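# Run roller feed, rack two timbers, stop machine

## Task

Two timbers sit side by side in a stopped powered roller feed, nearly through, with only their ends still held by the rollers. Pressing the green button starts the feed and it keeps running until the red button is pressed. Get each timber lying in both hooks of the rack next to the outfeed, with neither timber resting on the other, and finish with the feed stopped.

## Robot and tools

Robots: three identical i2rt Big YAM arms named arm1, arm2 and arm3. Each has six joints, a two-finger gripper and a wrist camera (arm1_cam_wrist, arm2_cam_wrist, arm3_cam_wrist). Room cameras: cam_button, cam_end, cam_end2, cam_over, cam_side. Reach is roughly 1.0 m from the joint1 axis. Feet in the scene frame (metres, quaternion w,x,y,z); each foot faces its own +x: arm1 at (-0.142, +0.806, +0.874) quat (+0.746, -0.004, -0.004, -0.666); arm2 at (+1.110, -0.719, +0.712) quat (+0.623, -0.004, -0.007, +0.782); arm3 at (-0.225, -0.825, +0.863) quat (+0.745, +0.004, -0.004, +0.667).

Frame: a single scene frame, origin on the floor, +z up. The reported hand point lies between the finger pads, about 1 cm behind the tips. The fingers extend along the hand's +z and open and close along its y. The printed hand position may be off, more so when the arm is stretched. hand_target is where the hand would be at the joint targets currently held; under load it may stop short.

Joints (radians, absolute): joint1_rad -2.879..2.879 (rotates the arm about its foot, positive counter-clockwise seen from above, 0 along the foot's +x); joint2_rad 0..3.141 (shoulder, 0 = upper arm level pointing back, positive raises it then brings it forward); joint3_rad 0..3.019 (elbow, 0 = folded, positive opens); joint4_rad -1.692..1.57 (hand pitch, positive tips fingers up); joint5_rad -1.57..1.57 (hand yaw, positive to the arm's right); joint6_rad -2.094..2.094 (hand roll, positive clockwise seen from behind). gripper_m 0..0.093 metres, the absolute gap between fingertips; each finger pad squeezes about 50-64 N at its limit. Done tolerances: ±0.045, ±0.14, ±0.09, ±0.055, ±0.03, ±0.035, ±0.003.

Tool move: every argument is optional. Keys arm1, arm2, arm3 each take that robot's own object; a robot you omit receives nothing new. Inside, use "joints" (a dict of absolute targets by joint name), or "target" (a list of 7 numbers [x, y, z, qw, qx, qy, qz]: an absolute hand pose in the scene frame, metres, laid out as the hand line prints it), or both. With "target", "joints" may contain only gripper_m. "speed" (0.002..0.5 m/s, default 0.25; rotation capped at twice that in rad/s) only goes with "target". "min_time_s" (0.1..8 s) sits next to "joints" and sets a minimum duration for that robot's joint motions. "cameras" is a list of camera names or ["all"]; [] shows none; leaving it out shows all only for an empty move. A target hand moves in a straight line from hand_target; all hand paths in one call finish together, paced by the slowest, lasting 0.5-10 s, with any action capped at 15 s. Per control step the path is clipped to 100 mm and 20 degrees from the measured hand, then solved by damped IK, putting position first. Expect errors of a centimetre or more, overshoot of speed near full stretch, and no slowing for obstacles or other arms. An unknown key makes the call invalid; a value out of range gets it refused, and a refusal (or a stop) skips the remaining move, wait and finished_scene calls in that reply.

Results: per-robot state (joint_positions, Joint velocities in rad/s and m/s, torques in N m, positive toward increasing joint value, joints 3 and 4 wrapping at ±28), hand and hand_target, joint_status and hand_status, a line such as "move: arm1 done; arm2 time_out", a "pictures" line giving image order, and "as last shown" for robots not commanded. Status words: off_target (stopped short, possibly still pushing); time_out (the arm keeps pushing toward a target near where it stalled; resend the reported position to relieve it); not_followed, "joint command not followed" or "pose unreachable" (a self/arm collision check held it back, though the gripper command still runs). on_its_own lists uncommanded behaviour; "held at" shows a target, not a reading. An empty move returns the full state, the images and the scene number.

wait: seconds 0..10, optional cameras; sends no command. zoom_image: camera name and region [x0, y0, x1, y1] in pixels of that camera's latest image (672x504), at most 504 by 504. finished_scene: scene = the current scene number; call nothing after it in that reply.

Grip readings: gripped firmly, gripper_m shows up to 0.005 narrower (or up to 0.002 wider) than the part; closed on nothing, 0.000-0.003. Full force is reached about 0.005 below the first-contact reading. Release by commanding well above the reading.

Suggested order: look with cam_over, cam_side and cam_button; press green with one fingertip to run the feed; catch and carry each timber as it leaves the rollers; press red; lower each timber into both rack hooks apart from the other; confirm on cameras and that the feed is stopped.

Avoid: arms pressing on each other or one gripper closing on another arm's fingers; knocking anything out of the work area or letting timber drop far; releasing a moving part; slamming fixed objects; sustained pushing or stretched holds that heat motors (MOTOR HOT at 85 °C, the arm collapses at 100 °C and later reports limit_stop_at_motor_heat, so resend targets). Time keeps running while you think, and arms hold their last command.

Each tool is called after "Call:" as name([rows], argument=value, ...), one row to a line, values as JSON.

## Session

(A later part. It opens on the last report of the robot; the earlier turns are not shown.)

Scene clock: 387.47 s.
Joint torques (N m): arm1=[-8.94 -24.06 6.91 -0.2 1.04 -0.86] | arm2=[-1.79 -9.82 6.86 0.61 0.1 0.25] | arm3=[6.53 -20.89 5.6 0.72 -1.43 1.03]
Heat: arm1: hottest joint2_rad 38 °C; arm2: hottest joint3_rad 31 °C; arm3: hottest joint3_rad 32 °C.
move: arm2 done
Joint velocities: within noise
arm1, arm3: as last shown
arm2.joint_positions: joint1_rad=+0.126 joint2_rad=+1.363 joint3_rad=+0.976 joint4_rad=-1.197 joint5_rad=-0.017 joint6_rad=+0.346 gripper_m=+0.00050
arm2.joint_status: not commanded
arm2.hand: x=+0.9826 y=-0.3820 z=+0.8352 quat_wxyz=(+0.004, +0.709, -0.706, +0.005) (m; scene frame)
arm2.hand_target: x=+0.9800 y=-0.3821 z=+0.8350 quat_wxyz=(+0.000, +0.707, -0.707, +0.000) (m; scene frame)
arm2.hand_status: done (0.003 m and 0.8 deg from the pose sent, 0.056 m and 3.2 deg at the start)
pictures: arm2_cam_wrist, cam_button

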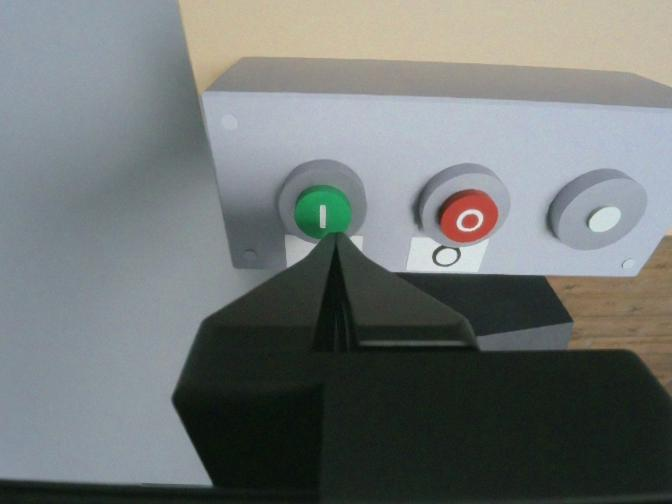

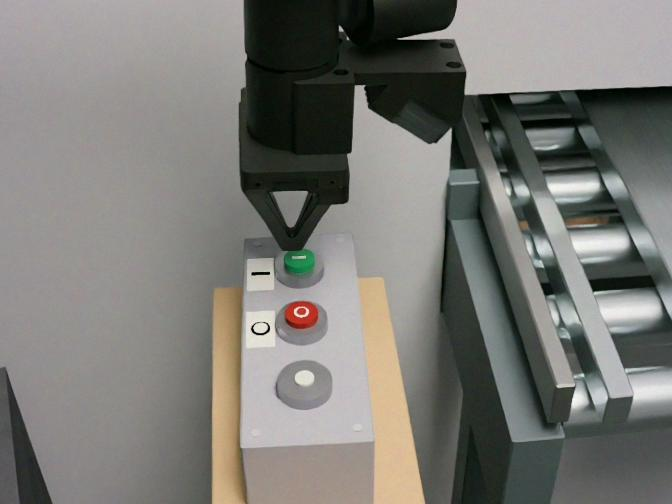

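Call:
move(arm2={"target":[0.977,-0.379,0.797,0,0.7071,-0.7071,0],"speed":0.1}, cameras=["cam_button","cam_over"])

Call:
move(arm2={"target":[0.977,-0.379,0.84,0,0.7071,-0.7071,0],"speed":0.2}, cameras=["cam_over"])

Call:
move(arm2={"target":[1.034,-0.379,0.84,0,0.7071,-0.7071,0],"speed":0.2}, cameras=["cam_over"])

Call:
move(arm2={"target":[1.034,-0.379,0.797,0,0.7071,-0.7071,0],"speed":0.2}, cameras=["cam_over","cam_button"])

Call:
wait(seconds=0.5, cameras=["all"])

Scene clock: 408.83 s.
Joint torques (N m): arm1=[1.55 -23.94 9.36 -0.35 0.53 -0.13] | arm2=[-1.44 -7 5.46 1.21 0.08 0.25] | arm3=[-2.43 -25.41 8.51 -0.12 -0.35 0.5]
Heat: arm1: hottest joint2_rad 39 °C; arm2: hottest joint3_rad 30 °C; arm3: hottest joint2_rad 31 °C.
move: arm2 off_target
Joint velocities: within noise
arm1.joint_positions: joint1_rad=-0.163 joint2_rad=+2.511 joint3_rad=+1.867 joint4_rad=-0.972 joint5_rad=-0.011 joint6_rad=+1.553 gripper_m=+0.06097
arm1.joint_status: not commanded
arm1.hand: x=-0.1732 y=+0.1429 z=+0.7037 quat_wxyz=(+0.016, -1.000, +0.016, -0.007) (m; scene frame)
arm1.hand_target: x=-0.1666 y=+0.1311 z=+0.7240 quat_wxyz=(+0.002, -1.000, +0.002, +0.000) (m; scene frame)
arm1.hand_status: not commanded
arm2.joint_positions: joint1_rad=+0.127 joint2_rad=+1.378 joint3_rad=+0.939 joint4_rad=-1.104 joint5_rad=-0.017 joint6_rad=+0.353 gripper_m=+0.00050
arm2.joint_status: not commanded
arm2.hand: x=+0.9797 y=-0.3746 z=+0.8173 quat_wxyz=(-0.005, +0.707, -0.707, -0.013) (m; scene frame)
arm2.hand_target: x=+0.9774 y=-0.3799 z=+0.7978 quat_wxyz=(+0.000, +0.707, -0.707, +0.000) (m; scene frame)
arm2.hand_status: off_target (0.021 m and 1.6 deg from the pose sent, 0.039 m and 0.8 deg at the start)
arm3.joint_positions: joint1_rad=+0.035 joint2_rad=+2.604 joint3_rad=+1.988 joint4_rad=-1.037 joint5_rad=+0.007 joint6_rad=-1.699 gripper_m=+0.06376
arm3.joint_status: not commanded
arm3.hand: x=-0.1720 y=-0.1511 z=+0.6693 quat_wxyz=(+0.035, +0.999, +0.026, +0.000) (m; scene frame)
arm3.hand_target: x=-0.1663 y=-0.1288 z=+0.7148 quat_wxyz=(+0.003, +1.000, +0.002, +0.000) (m; scene frame)
arm3.hand_status: not commanded
pictures: cam_button, cam_over

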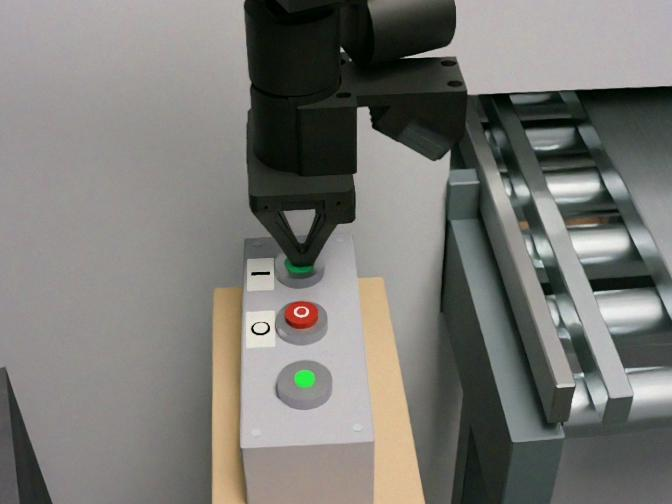

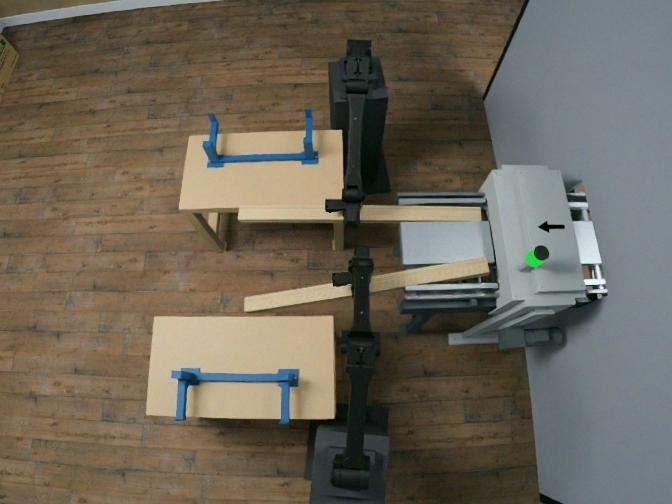

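Scene clock: 409.93 s.
Joint torques (N m): arm1=[1.79 -24.12 9.39 -0.29 0.52 -0.12] | arm2=[-1.55 -9.58 10.45 -0.29 0.05 0.24] | arm3=[-2.32 -24.82 8.51 -0.13 -0.34 0.47]
Heat: arm1: hottest joint2_rad 39 °C; arm2: hottest joint3_rad 30 °C; arm3: hottest joint2_rad 31 °C.
move: arm2 off_target
Joint velocities: within noise
arm1, arm3: as last shown
arm2.joint_positions: joint1_rad=+0.127 joint2_rad=+1.365 joint3_rad=+0.941 joint4_rad=-1.186 joint5_rad=-0.016 joint6_rad=+0.353 gripper_m=+0.00050
arm2.joint_status: not commanded
arm2.hand: x=+0.9862 y=-0.3924 z=+0.8227 quat_wxyz=(+0.009, +0.706, -0.708, +0.017) (m; scene frame)
arm2.hand_target: x=+0.9772 y=-0.3796 z=+0.8400 quat_wxyz=(+0.000, +0.707, -0.707, +0.000) (m; scene frame)
arm2.hand_status: off_target (0.024 m and 2.2 deg from the pose sent, 0.023 m and 1.6 deg at the start)
pictures: cam_over

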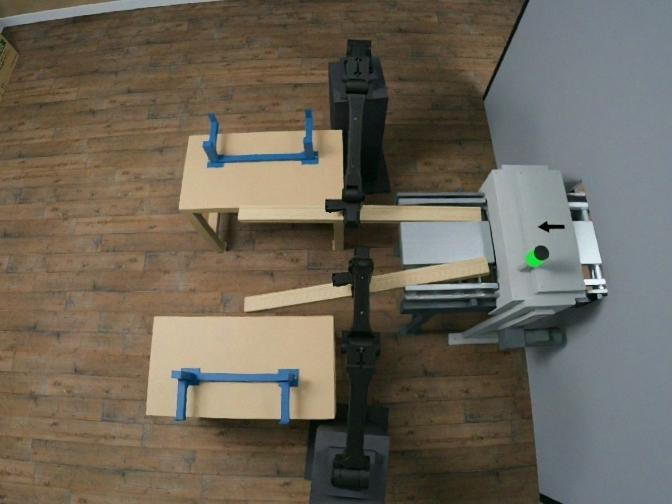

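Scene clock: 411.27 s.
Joint torques (N m): arm1=[1.79 -24.23 9.4 -0.36 0.53 -0.13] | arm2=[-3.37 -9.58 7.75 -0.24 -0.04 0.02] | arm3=[-2.37 -24.82 8.5 -0.12 -0.34 0.47]
Heat: arm1: hottest joint2_rad 39 °C; arm2: hottest joint3_rad 30 °C; arm3: hottest joint2_rad 32 °C.
move: arm2 done
Joint velocities: within noise
arm1, arm3: as last shown
arm2.joint_positions: joint1_rad=-0.007 joint2_rad=+1.330 joint3_rad=+0.941 joint4_rad=-1.189 joint5_rad=-0.013 joint6_rad=+0.222 gripper_m=+0.00050
arm2.joint_status: not commanded
arm2.hand: x=+1.0314 y=-0.3791 z=+0.8348 quat_wxyz=(+0.000, +0.706, -0.709, +0.002) (m; scene frame)
arm2.hand_target: x=+1.0340 y=-0.3790 z=+0.8400 quat_wxyz=(+0.000, +0.707, -0.707, +0.000) (m; scene frame)
arm2.hand_status: done (0.006 m and 0.3 deg from the pose sent, 0.053 m and 2.2 deg at the start)
pictures: cam_over

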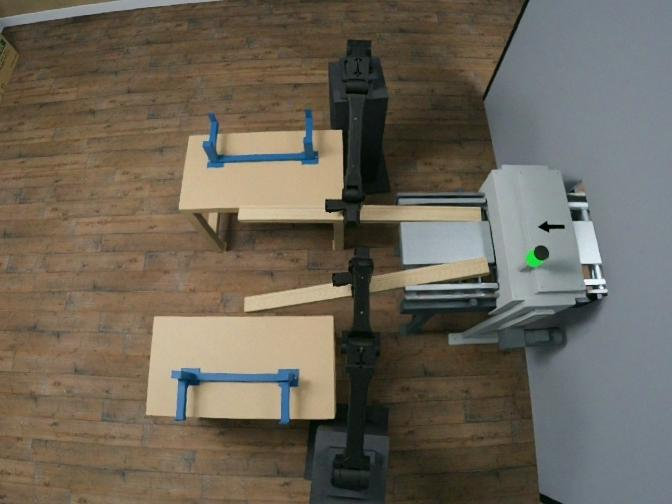

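Scene clock: 412.23 s.
Joint torques (N m): arm1=[1.61 -24.12 9.36 -0.38 0.51 -0.13] | arm2=[-2.84 -6.48 5.29 1.37 -0.04 0.03] | arm3=[-2.37 -24.82 8.51 -0.1 -0.35 0.47]
Heat: arm1: hottest joint2_rad 39 °C; arm2: hottest joint3_rad 30 °C; arm3: hottest joint2_rad 32 °C.
move: arm2 off_target
Joint velocities: within noise
arm1, arm3: as last shown
arm2.joint_positions: joint1_rad=-0.007 joint2_rad=+1.339 joint3_rad=+0.899 joint4_rad=-1.109 joint5_rad=-0.014 joint6_rad=+0.222 gripper_m=+0.00050
arm2.joint_status: not commanded
arm2.hand: x=+1.0310 y=-0.3765 z=+0.8169 quat_wxyz=(-0.007, +0.706, -0.708, -0.010) (m; scene frame)
arm2.hand_target: x=+1.0341 y=-0.3799 z=+0.7979 quat_wxyz=(+0.000, +0.707, -0.707, +0.000) (m; scene frame)
arm2.hand_status: off_target (0.020 m and 1.4 deg from the pose sent, 0.038 m and 0.3 deg at the start)
pictures: cam_button, cam_over

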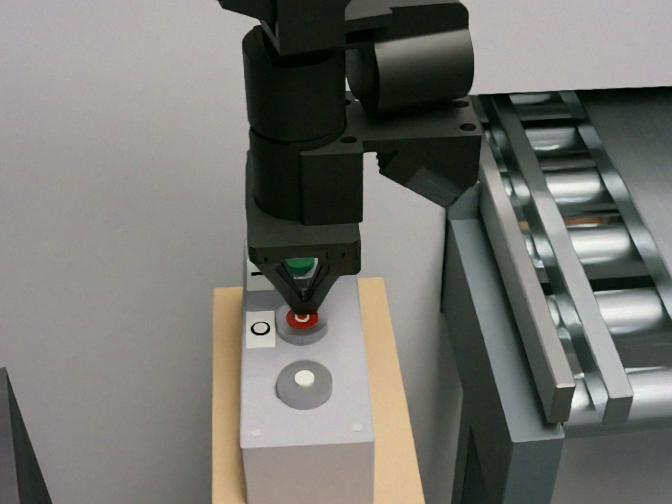

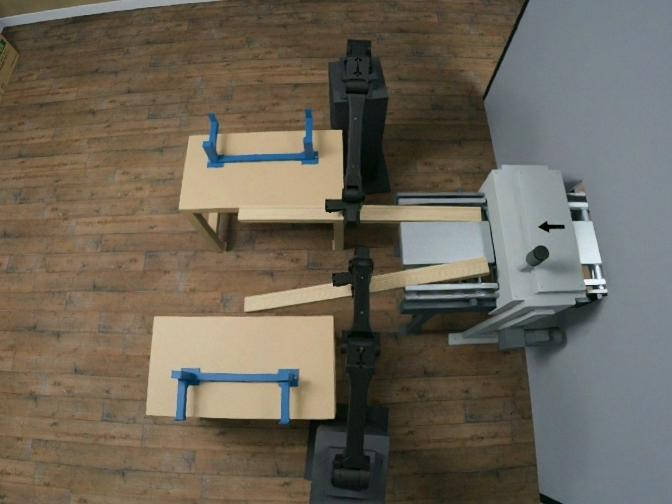

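Scene clock: 412.73 s.
Joint torques (N m): arm1=[1.67 -24.18 9.4 -0.35 0.53 -0.13] | arm2=[-2.9 -6.48 5.27 1.37 -0.04 0.03] | arm3=[-2.37 -24.76 8.49 -0.1 -0.34 0.47]
Heat: arm1: hottest joint2_rad 39 °C; arm2: hottest joint3_rad 30 °C; arm3: hottest joint2_rad 32 °C.
Joint velocities: within noise
arm1.joint_positions: joint1_rad=-0.163 joint2_rad=+2.511 joint3_rad=+1.867 joint4_rad=-0.972 joint5_rad=-0.011 joint6_rad=+1.553 gripper_m=+0.06097
arm1.joint_status: not commanded
arm1.hand: x=-0.1732 y=+0.1429 z=+0.7037 quat_wxyz=(+0.016, -1.000, +0.016, -0.007) (m; scene frame)
arm1.hand_target: x=-0.1666 y=+0.1311 z=+0.7240 quat_wxyz=(+0.002, -1.000, +0.002, +0.000) (m; scene frame)
arm1.hand_status: not commanded
arm2.joint_positions: joint1_rad=-0.007 joint2_rad=+1.339 joint3_rad=+0.899 joint4_rad=-1.109 joint5_rad=-0.014 joint6_rad=+0.222 gripper_m=+0.00050
arm2.joint_status: not commanded
arm2.hand: x=+1.0310 y=-0.3765 z=+0.8169 quat_wxyz=(-0.007, +0.706, -0.708, -0.010) (m; scene frame)
arm2.hand_target: x=+1.0341 y=-0.3799 z=+0.7979 quat_wxyz=(+0.000, +0.707, -0.707, +0.000) (m; scene frame)
arm2.hand_status: off_target (0.020 m and 1.4 deg from the pose sent, 0.038 m and 0.3 deg at the start)
arm3.joint_positions: joint1_rad=+0.035 joint2_rad=+2.604 joint3_rad=+1.988 joint4_rad=-1.037 joint5_rad=+0.007 joint6_rad=-1.699 gripper_m=+0.06376
arm3.joint_status: not commanded
arm3.hand: x=-0.1720 y=-0.1511 z=+0.6693 quat_wxyz=(+0.035, +0.999, +0.026, +0.000) (m; scene frame)
arm3.hand_target: x=-0.1663 y=-0.1288 z=+0.7148 quat_wxyz=(+0.003, +1.000, +0.002, +0.000) (m; scene frame)
arm3.hand_status: not commanded
wait: 0.50 s; at rest by 0.27 s
pictures: arm1_cam_wrist, arm2_cam_wrist, arm3_cam_wrist, cam_button, cam_end, cam_end2, cam_over, cam_side

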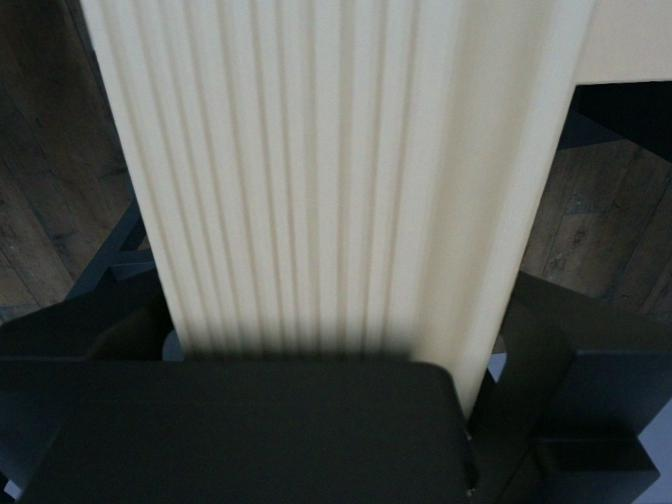

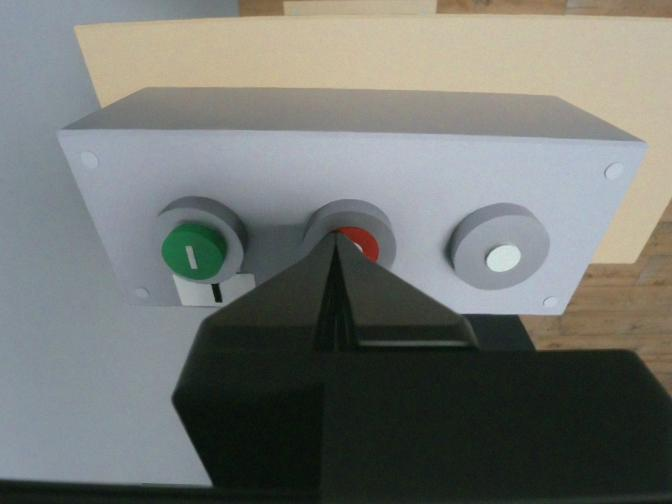

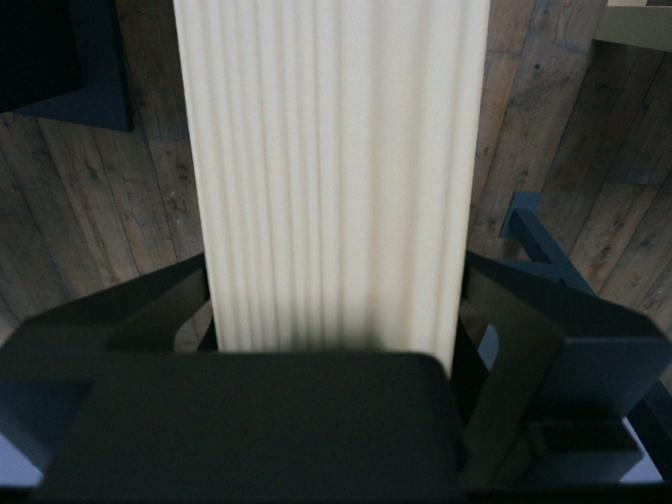

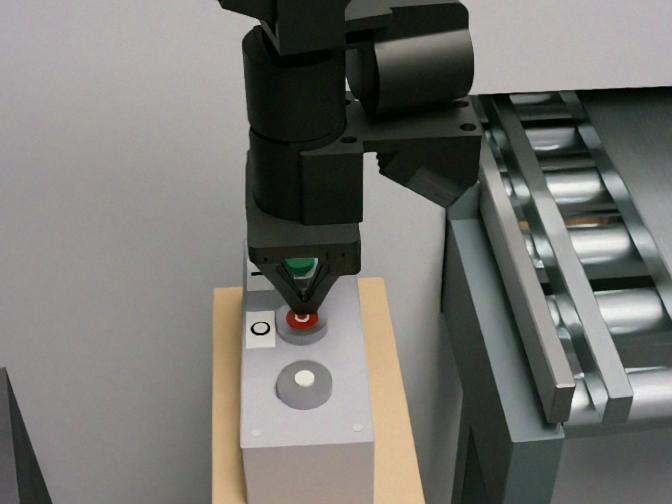

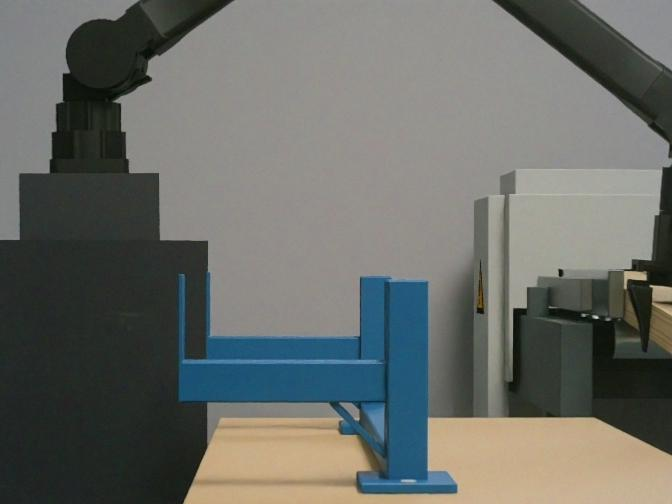

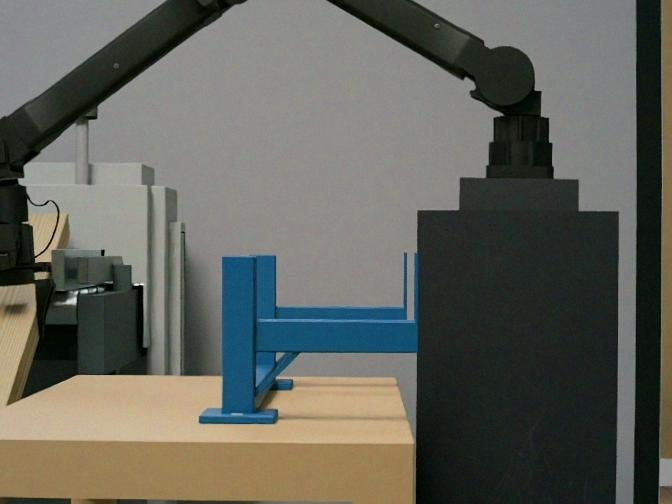

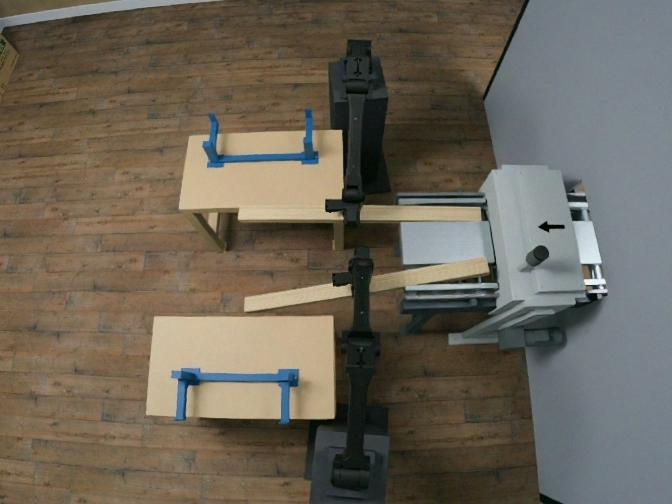

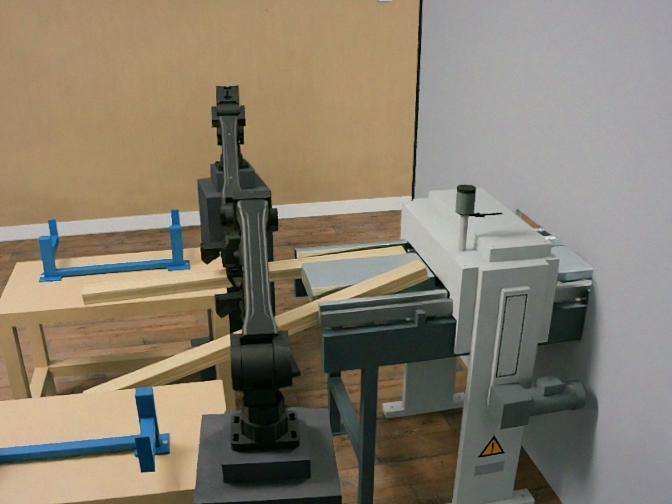

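Call:
move(arm1={"target":[-0.17,0.13,0.86,0,1,0,0],"speed":0.12}, arm3={"target":[-0.17,-0.13,0.90,0,1,0,0],"speed":0.12}, arm2={"target":[1.034,-0.379,0.86,0,0.7071,-0.7071,0],"speed":0.2}, cameras=["cam_end","cam_end2","cam_over","cam_side"])

Scene clock: 534.80 s.
Joint torques (N m): arm1=[1.03 -30.56 12.05 -4.07 -0.7 -0.35] | arm2=[-3.02 -9.23 11.38 -0.34 0 0.01] | arm3=[-2.61 -27.58 11.84 -0.51 -0.05 0.09]
Heat: arm1: hottest joint2_rad 39 °C; arm2: hottest joint3_rad 27 °C; arm3: hottest joint2_rad 42 °C.
move: arm1 off_target; arm2 off_target; arm3 off_target
Joint velocities: within noise
arm1.joint_positions: joint1_rad=-0.160 joint2_rad=+2.409 joint3_rad=+1.867 joint4_rad=-1.095 joint5_rad=+0.023 joint6_rad=+1.570 gripper_m=+0.06097
arm1.joint_status: not commanded
arm1.hand: x=-0.1771 y=+0.1464 z=+0.7703 quat_wxyz=(+0.027, -0.999, +0.023, +0.010) (m; scene frame)
arm1.hand_target: x=-0.1702 y=+0.1314 z=+0.8547 quat_wxyz=(-0.002, -1.000, +0.000, +0.001) (m; scene frame)
arm1.hand_status: off_target (0.091 m and 4.2 deg from the pose sent, 0.157 m and 2.7 deg at the start; pose on its path clipped on 13 of 79 steps)
arm2.joint_positions: joint1_rad=-0.007 joint2_rad=+1.308 joint3_rad=+0.926 joint4_rad=-1.246 joint5_rad=-0.014 joint6_rad=+0.221 gripper_m=+0.00050
arm2.joint_status: not commanded
arm2.hand: x=+1.0356 y=-0.3986 z=+0.8368 quat_wxyz=(+0.014, +0.706, -0.708, +0.023) (m; scene frame)
arm2.hand_target: x=+1.0342 y=-0.3800 z=+0.8600 quat_wxyz=(-0.001, +0.707, -0.707, +0.000) (m; scene frame)
arm2.hand_status: off_target (0.030 m and 3.2 deg from the pose sent, 0.043 m and 1.4 deg at the start)
arm3.joint_positions: joint1_rad=+0.043 joint2_rad=+2.400 joint3_rad=+1.945 joint4_rad=-1.272 joint5_rad=-0.003 joint6_rad=-1.653 gripper_m=+0.06376
arm3.joint_status: not commanded
arm3.hand: x=-0.1806 y=-0.1738 z=+0.7945 quat_wxyz=(+0.071, +0.997, +0.007, -0.007) (m; scene frame)
arm3.hand_target: x=-0.1719 y=-0.1414 z=+0.8847 quat_wxyz=(+0.000, +1.000, +0.000, +0.000) (m; scene frame)
arm3.hand_status: off_target (0.115 m and 8.2 deg from the pose sent, 0.232 m and 5.0 deg at the start; pose on its path clipped on 77 of 91 steps)
pictures: cam_end, cam_end2, cam_over, cam_side

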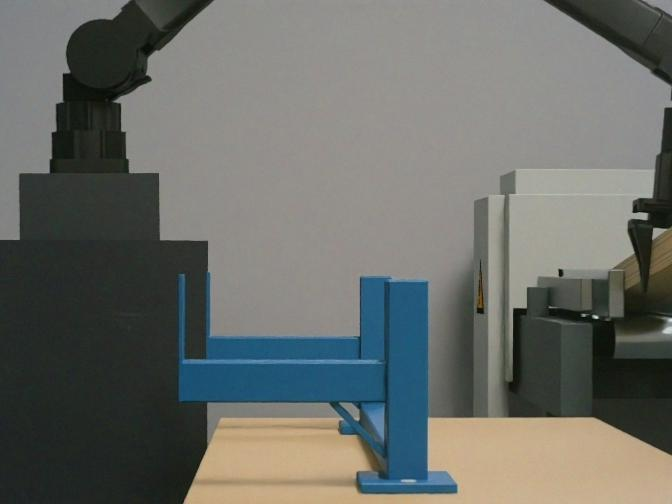

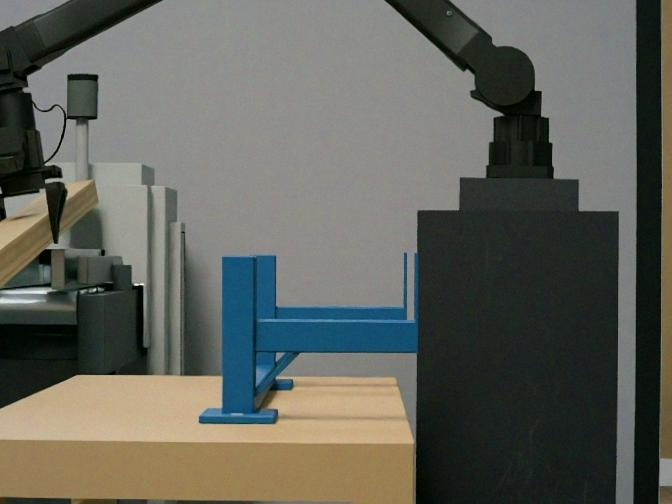

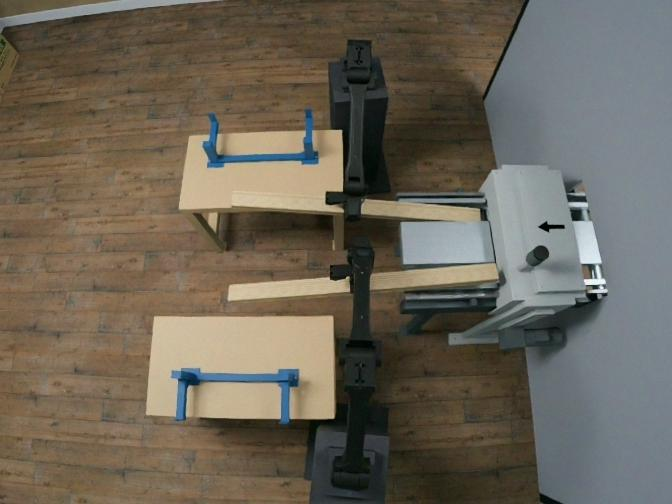

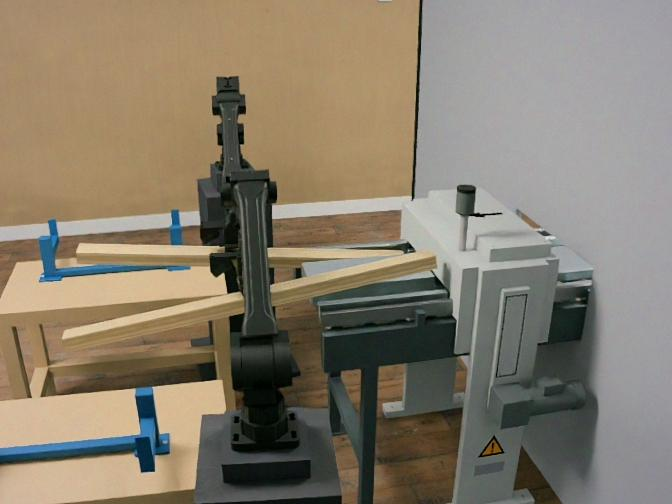

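Call:
move(arm1={"target":[-0.17,0.12,0.96,0,1,0,0],"speed":0.12}, arm3={"target":[-0.17,-0.12,0.96,0,1,0,0],"speed":0.12}, cameras=["cam_end","cam_end2","cam_over","cam_side"])

Scene clock: 553.87 s.
Joint torques (N m): arm1=[0.56 -31.15 12.51 -4.37 -0.72 -0.44] | arm2=[-3.02 -9.17 11.38 -0.34 0 0.01] | arm3=[-2.32 -28.04 12.22 -0.35 -0.07 0.12]
Heat: arm1: hottest joint2_rad 37 °C; arm2: hottest joint3_rad 28 °C; arm3: hottest joint2_rad 45 °C.
move: arm1 off_target; arm3 off_target
Joint velocities: within noise
arm1.joint_positions: joint1_rad=-0.160 joint2_rad=+2.389 joint3_rad=+1.875 joint4_rad=-1.128 joint5_rad=+0.025 joint6_rad=+1.573 gripper_m=+0.06097
arm1.joint_status: not commanded
arm1.hand: x=-0.1774 y=+0.1467 z=+0.7864 quat_wxyz=(+0.030, -0.999, +0.024, +0.011) (m; scene frame)
arm1.hand_target: x=-0.1733 y=+0.1331 z=+0.8788 quat_wxyz=(-0.002, -1.000, +0.000, +0.001) (m; scene frame)
arm1.hand_status: off_target (0.176 m and 4.6 deg from the pose sent, 0.192 m and 4.2 deg at the start; pose on its path clipped on 56 of 60 steps)
arm2: as last shown
arm3.joint_positions: joint1_rad=+0.043 joint2_rad=+2.366 joint3_rad=+1.945 joint4_rad=-1.308 joint5_rad=-0.003 joint6_rad=-1.653 gripper_m=+0.06376
arm3.joint_status: not commanded
arm3.hand: x=-0.1808 y=-0.1764 z=+0.8170 quat_wxyz=(+0.072, +0.997, +0.007, -0.007) (m; scene frame)
arm3.hand_target: x=-0.1744 y=-0.1459 z=+0.9079 quat_wxyz=(+0.000, +1.000, +0.000, +0.000) (m; scene frame)
arm3.hand_status: off_target (0.154 m and 8.4 deg from the pose sent, 0.174 m and 8.2 deg at the start; pose on its path clipped on 58 of 60 steps)
pictures: cam_end, cam_end2, cam_over, cam_side

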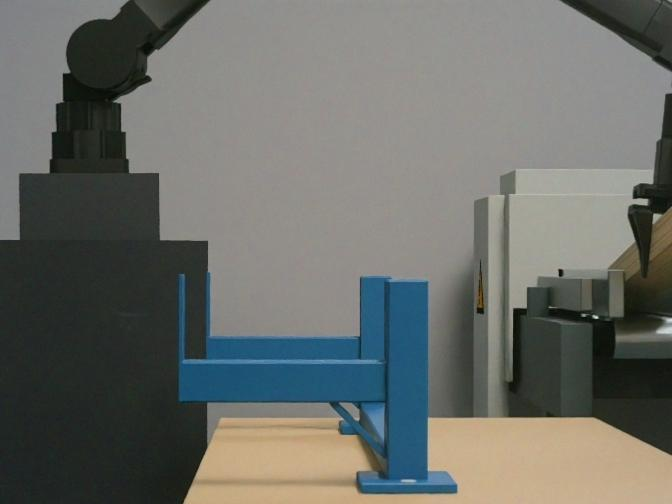

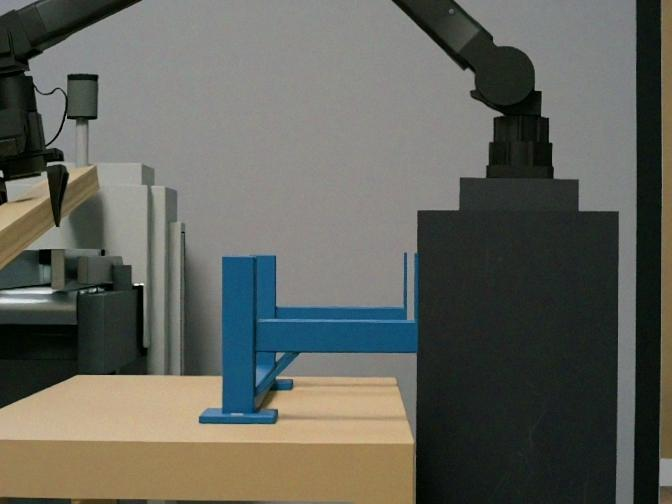

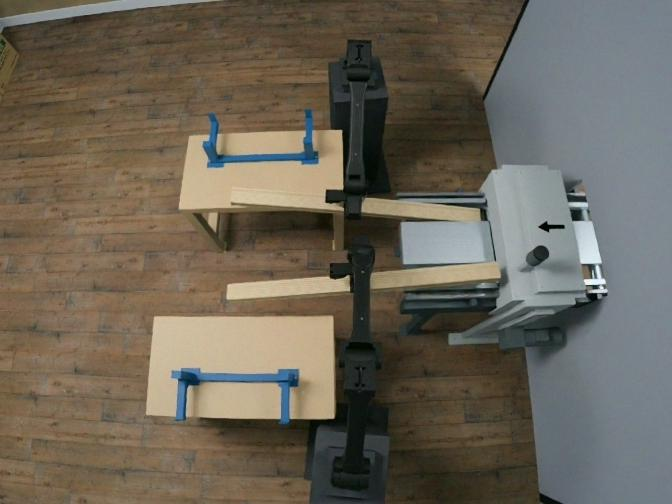

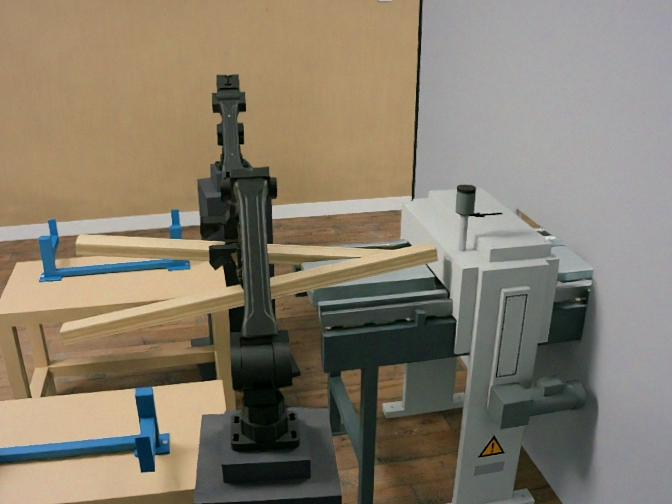

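Call:
move(arm1={"joints":{"joint2_rad":2.006,"joint3_rad":1.82,"joint4_rad":-1.31},"min_time_s":2}, arm3={"joints":{"joint2_rad":1.98,"joint3_rad":1.82,"joint4_rad":-1.36},"min_time_s":2}, cameras=["cam_end","cam_end2","cam_over","cam_side"])

Scene clock: 614.37 s.
Joint torques (N m): arm1=[0.62 -26.75 13.15 -0.53 -0.19 -0.09] | arm2=[-3.02 -9.17 11.38 -0.34 -0.01 0.01] | arm3=[-2.26 -24.41 11.08 -0.02 -0.07 0.13]
Heat: arm1: hottest joint2_rad 51 °C; arm2: hottest joint3_rad 32 °C; arm3: hottest joint2_rad 47 °C.
move: arm1 done; arm3 done
Joint velocities: within noise
arm1.joint_positions: joint1_rad=-0.162 joint2_rad=+2.097 joint3_rad=+1.781 joint4_rad=-1.297 joint5_rad=+0.010 joint6_rad=+1.536 gripper_m=+0.06098
arm1.joint_status: all done
arm1.hand: x=-0.1743 y=+0.1845 z=+0.9386 quat_wxyz=(+0.015, -1.000, +0.007, +0.004) (m; scene frame)
arm1.hand_target: x=-0.1720 y=+0.1718 z=+1.0085 quat_wxyz=(-0.043, -0.999, +0.000, +0.003) (m; scene frame)
arm1.hand_status: not commanded
arm2: as last shown
arm3.joint_positions: joint1_rad=+0.043 joint2_rad=+2.075 joint3_rad=+1.783 joint4_rad=-1.347 joint5_rad=-0.003 joint6_rad=-1.653 gripper_m=+0.06376
arm3.joint_status: all done
arm3.hand: x=-0.1834 y=-0.2142 z=+0.9421 quat_wxyz=(+0.028, +1.000, +0.007, -0.004) (m; scene frame)
arm3.hand_target: x=-0.1786 y=-0.2039 z=+1.0130 quat_wxyz=(-0.032, +0.999, +0.000, +0.002) (m; scene frame)
arm3.hand_status: not commanded
pictures: cam_end, cam_end2, cam_over, cam_side

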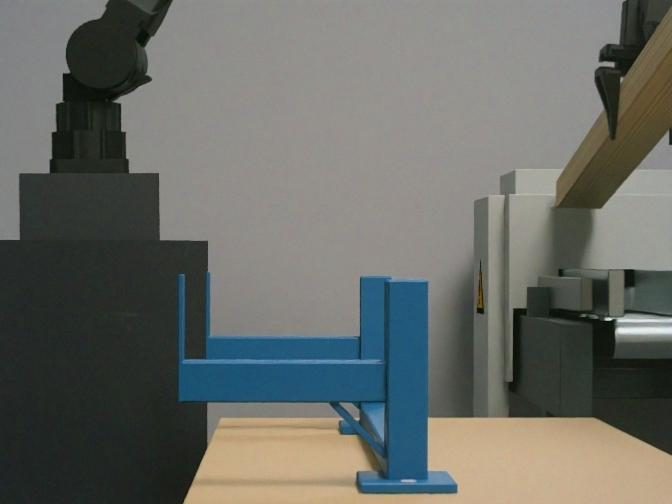

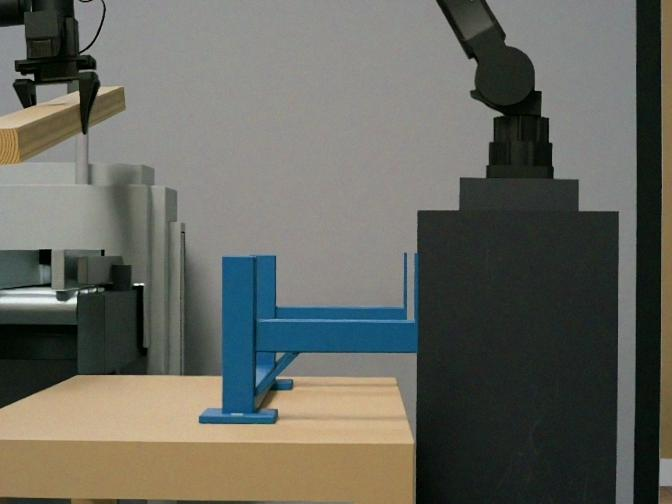

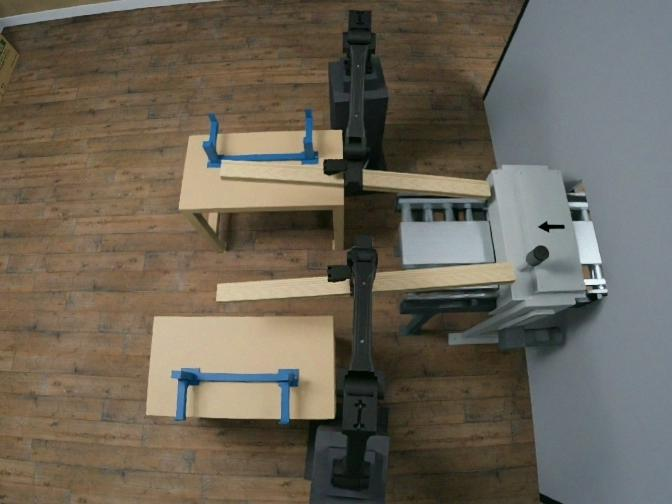

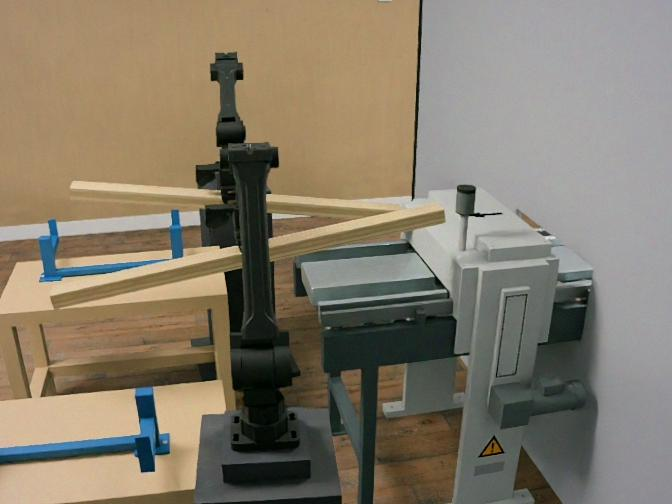

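Call:
move(arm1={"joints":{"joint1_rad":-1.182,"joint2_rad":1.79,"joint3_rad":1.405,"joint4_rad":-1.09,"joint6_rad":0.466},"min_time_s":5}, arm3={"joints":{"joint1_rad":1.149,"joint2_rad":1.715,"joint3_rad":1.33,"joint4_rad":-1.10,"joint6_rad":-0.50},"min_time_s":5}, cameras=["all"])

Scene clock: 650.37 s.
Joint torques (N m): arm1=[0.73 -22.48 11.74 0.21 -0.23 -0.06] | arm2=[-3.02 -9.23 11.4 -0.34 -0.01 0.01] | arm3=[-2.08 -19.37 10.15 0.72 -0.09 0.12]
Heat: arm1: hottest joint2_rad 42 °C; arm2: hottest joint3_rad 33 °C; arm3: hottest joint3_rad 43 °C.
move: arm1 done; arm3 done
Joint velocities: within noise
arm1.joint_positions: joint1_rad=-1.182 joint2_rad=+1.873 joint3_rad=+1.374 joint4_rad=-1.091 joint5_rad=+0.010 joint6_rad=+0.474 gripper_m=+0.06099
arm1.joint_status: all done
arm1.hand: x=-0.6076 y=+0.5540 z=+0.9173 quat_wxyz=(+0.003, -1.000, -0.014, -0.007) (m; scene frame)
arm1.hand_target: x=-0.6230 y=+0.5447 z=+0.9713 quat_wxyz=(-0.026, -0.999, -0.018, +0.043) (m; scene frame)
arm1.hand_status: not commanded
arm2: as last shown
arm3.joint_positions: joint1_rad=+1.151 joint2_rad=+1.797 joint3_rad=+1.297 joint4_rad=-1.104 joint5_rad=-0.001 joint6_rad=-0.509 gripper_m=+0.06376
arm3.joint_status: all done
arm3.hand: x=-0.6557 y=-0.5723 z=+0.9187 quat_wxyz=(+0.003, +1.000, -0.011, +0.014) (m; scene frame)
arm3.hand_target: x=-0.6712 y=-0.5625 z=+0.9704 quat_wxyz=(-0.027, +0.999, -0.016, -0.037) (m; scene frame)
arm3.hand_status: not commanded
pictures: arm1_cam_wrist, arm2_cam_wrist, arm3_cam_wrist, cam_button, cam_end, cam_end2, cam_over, cam_side

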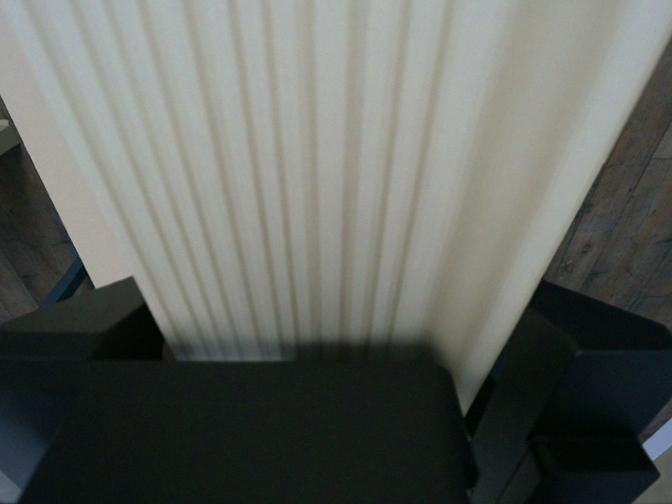

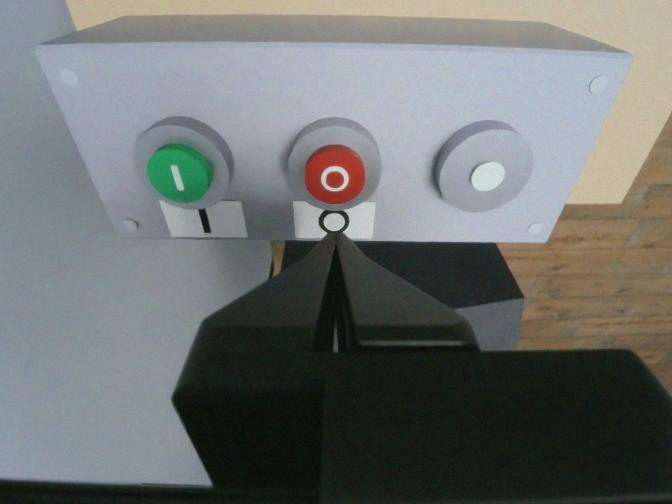

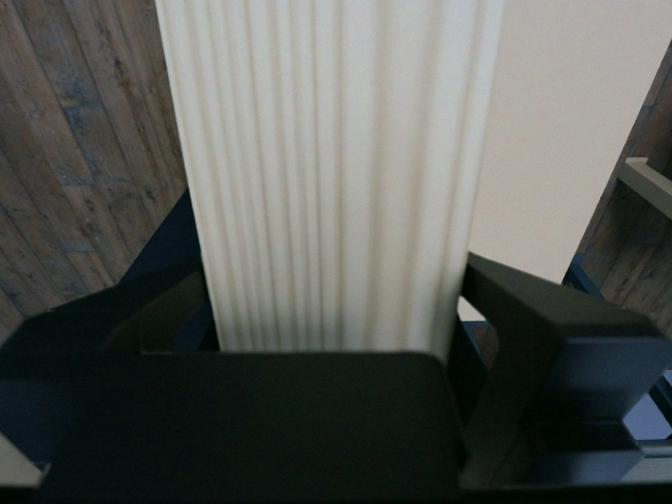

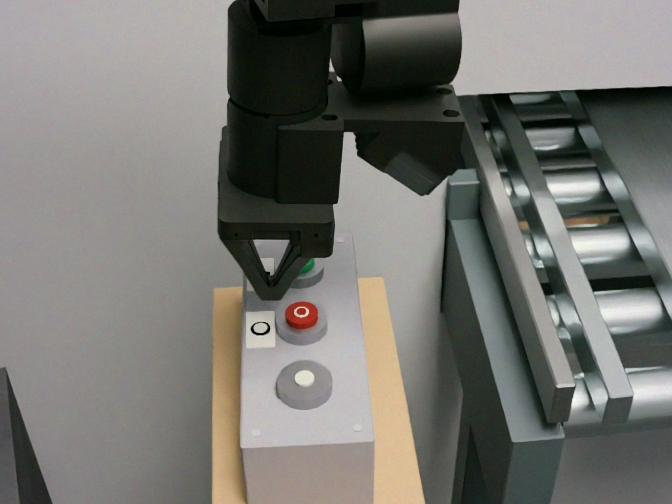

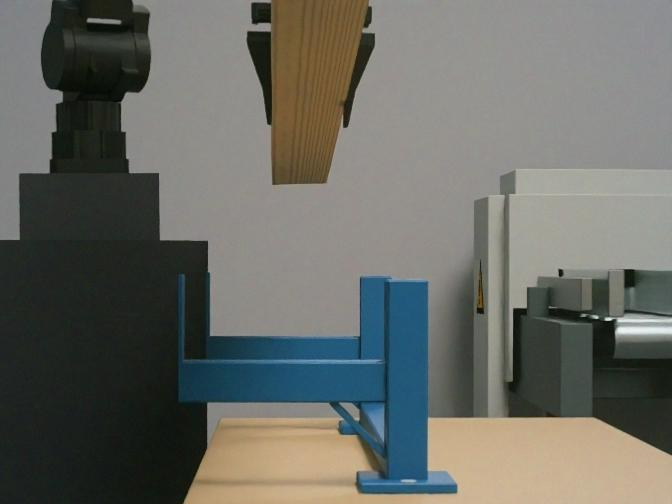

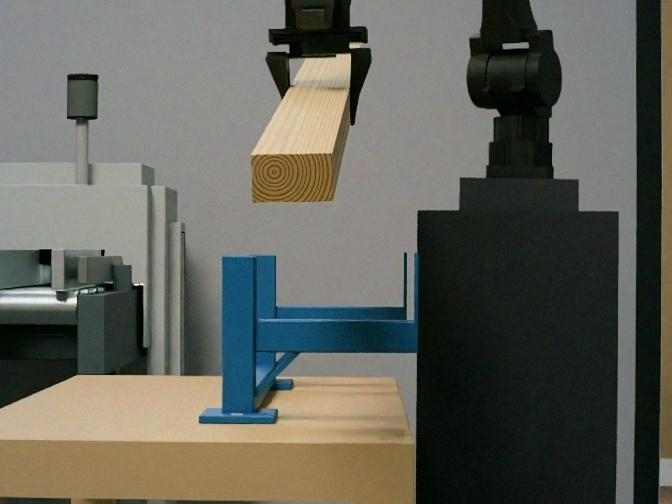

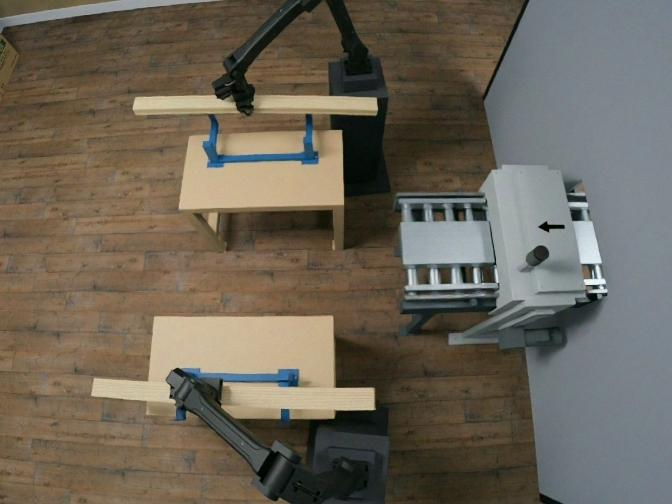

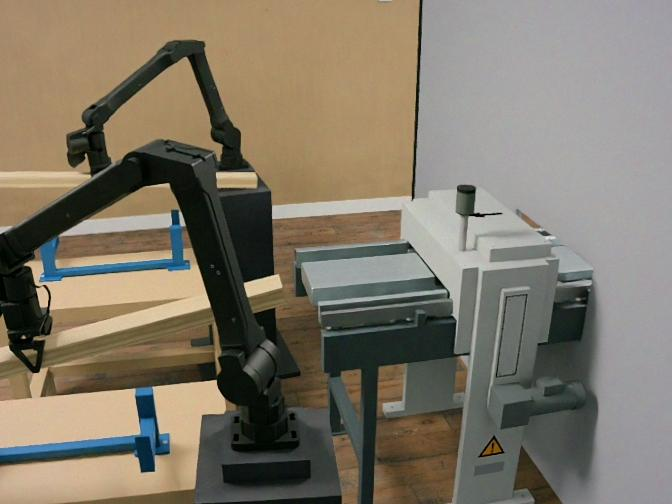

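Call:
move(arm1={"joints":{"joint2_rad":2.035,"joint3_rad":1.36,"joint4_rad":-0.82},"min_time_s":2.5}, arm3={"joints":{"joint1_rad":1.19,"joint2_rad":1.962,"joint3_rad":1.252,"joint4_rad":-0.79,"joint6_rad":-0.50},"min_time_s":2.5}, cameras=["cam_end","cam_end2","cam_over"])

Scene clock: 680.93 s.
Joint torques (N m): arm1=[0.67 -21.13 9.91 0.31 -0.24 -0.06] | arm2=[-3.02 -9.23 11.4 -0.34 -0.01 0.02] | arm3=[-1.2 -17.85 8.36 0.79 -0.09 0.13]
Heat: arm1: hottest joint2_rad 40 °C; arm2: hottest joint3_rad 34 °C; arm3: hottest joint3_rad 42 °C.
move: arm1 done; arm3 done
Joint velocities: within noise
arm1.joint_positions: joint1_rad=-1.182 joint2_rad=+2.080 joint3_rad=+1.332 joint4_rad=-0.821 joint5_rad=+0.010 joint6_rad=+0.474 gripper_m=+0.06099
arm1.joint_status: all done
arm1.hand: x=-0.6218 y=+0.5447 z=+0.7965 quat_wxyz=(-0.002, -1.000, -0.014, +0.003) (m; scene frame)
arm1.hand_target: x=-0.6411 y=+0.5329 z=+0.8291 quat_wxyz=(-0.022, -0.999, -0.018, +0.034) (m; scene frame)
arm1.hand_status: not commanded
arm2: as last shown
arm3.joint_positions: joint1_rad=+1.182 joint2_rad=+2.009 joint3_rad=+1.225 joint4_rad=-0.796 joint5_rad=-0.001 joint6_rad=-0.508 gripper_m=+0.06376
arm3.joint_status: all done
arm3.hand: x=-0.6741 y=-0.5783 z=+0.7923 quat_wxyz=(-0.004, +1.000, +0.004, +0.004) (m; scene frame)
arm3.hand_target: x=-0.6976 y=-0.5709 z=+0.8241 quat_wxyz=(-0.023, +0.999, +0.004, -0.031) (m; scene frame)
arm3.hand_status: not commanded
pictures: cam_end, cam_end2, cam_over

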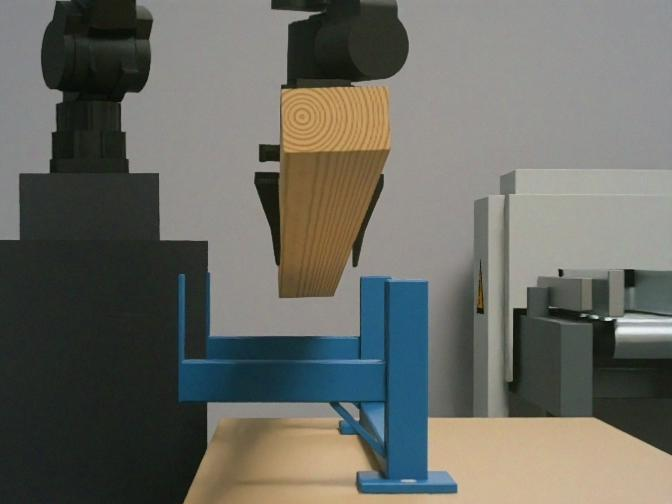

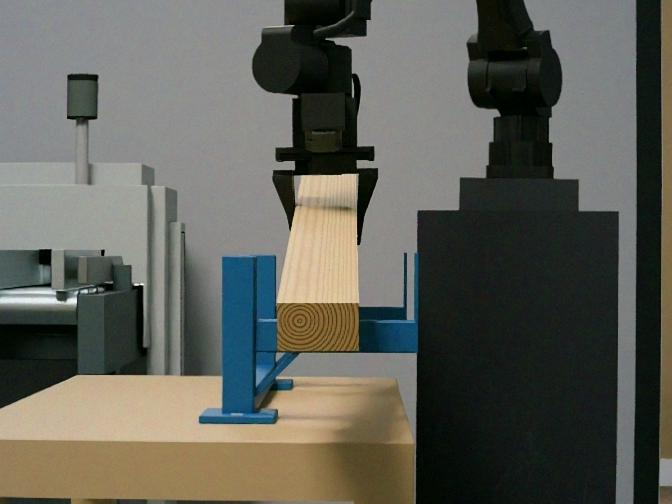

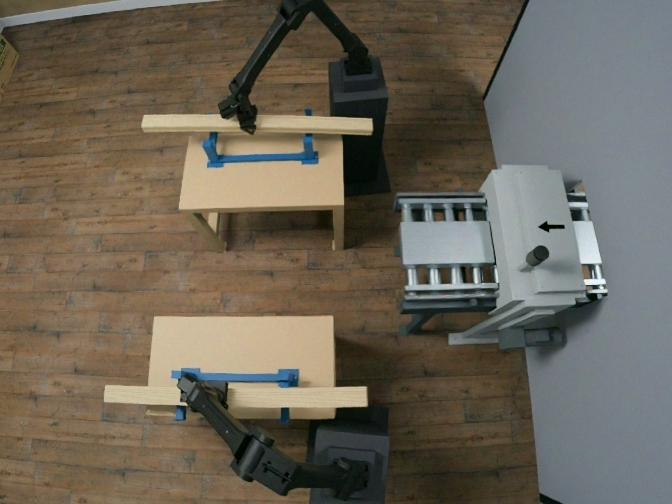

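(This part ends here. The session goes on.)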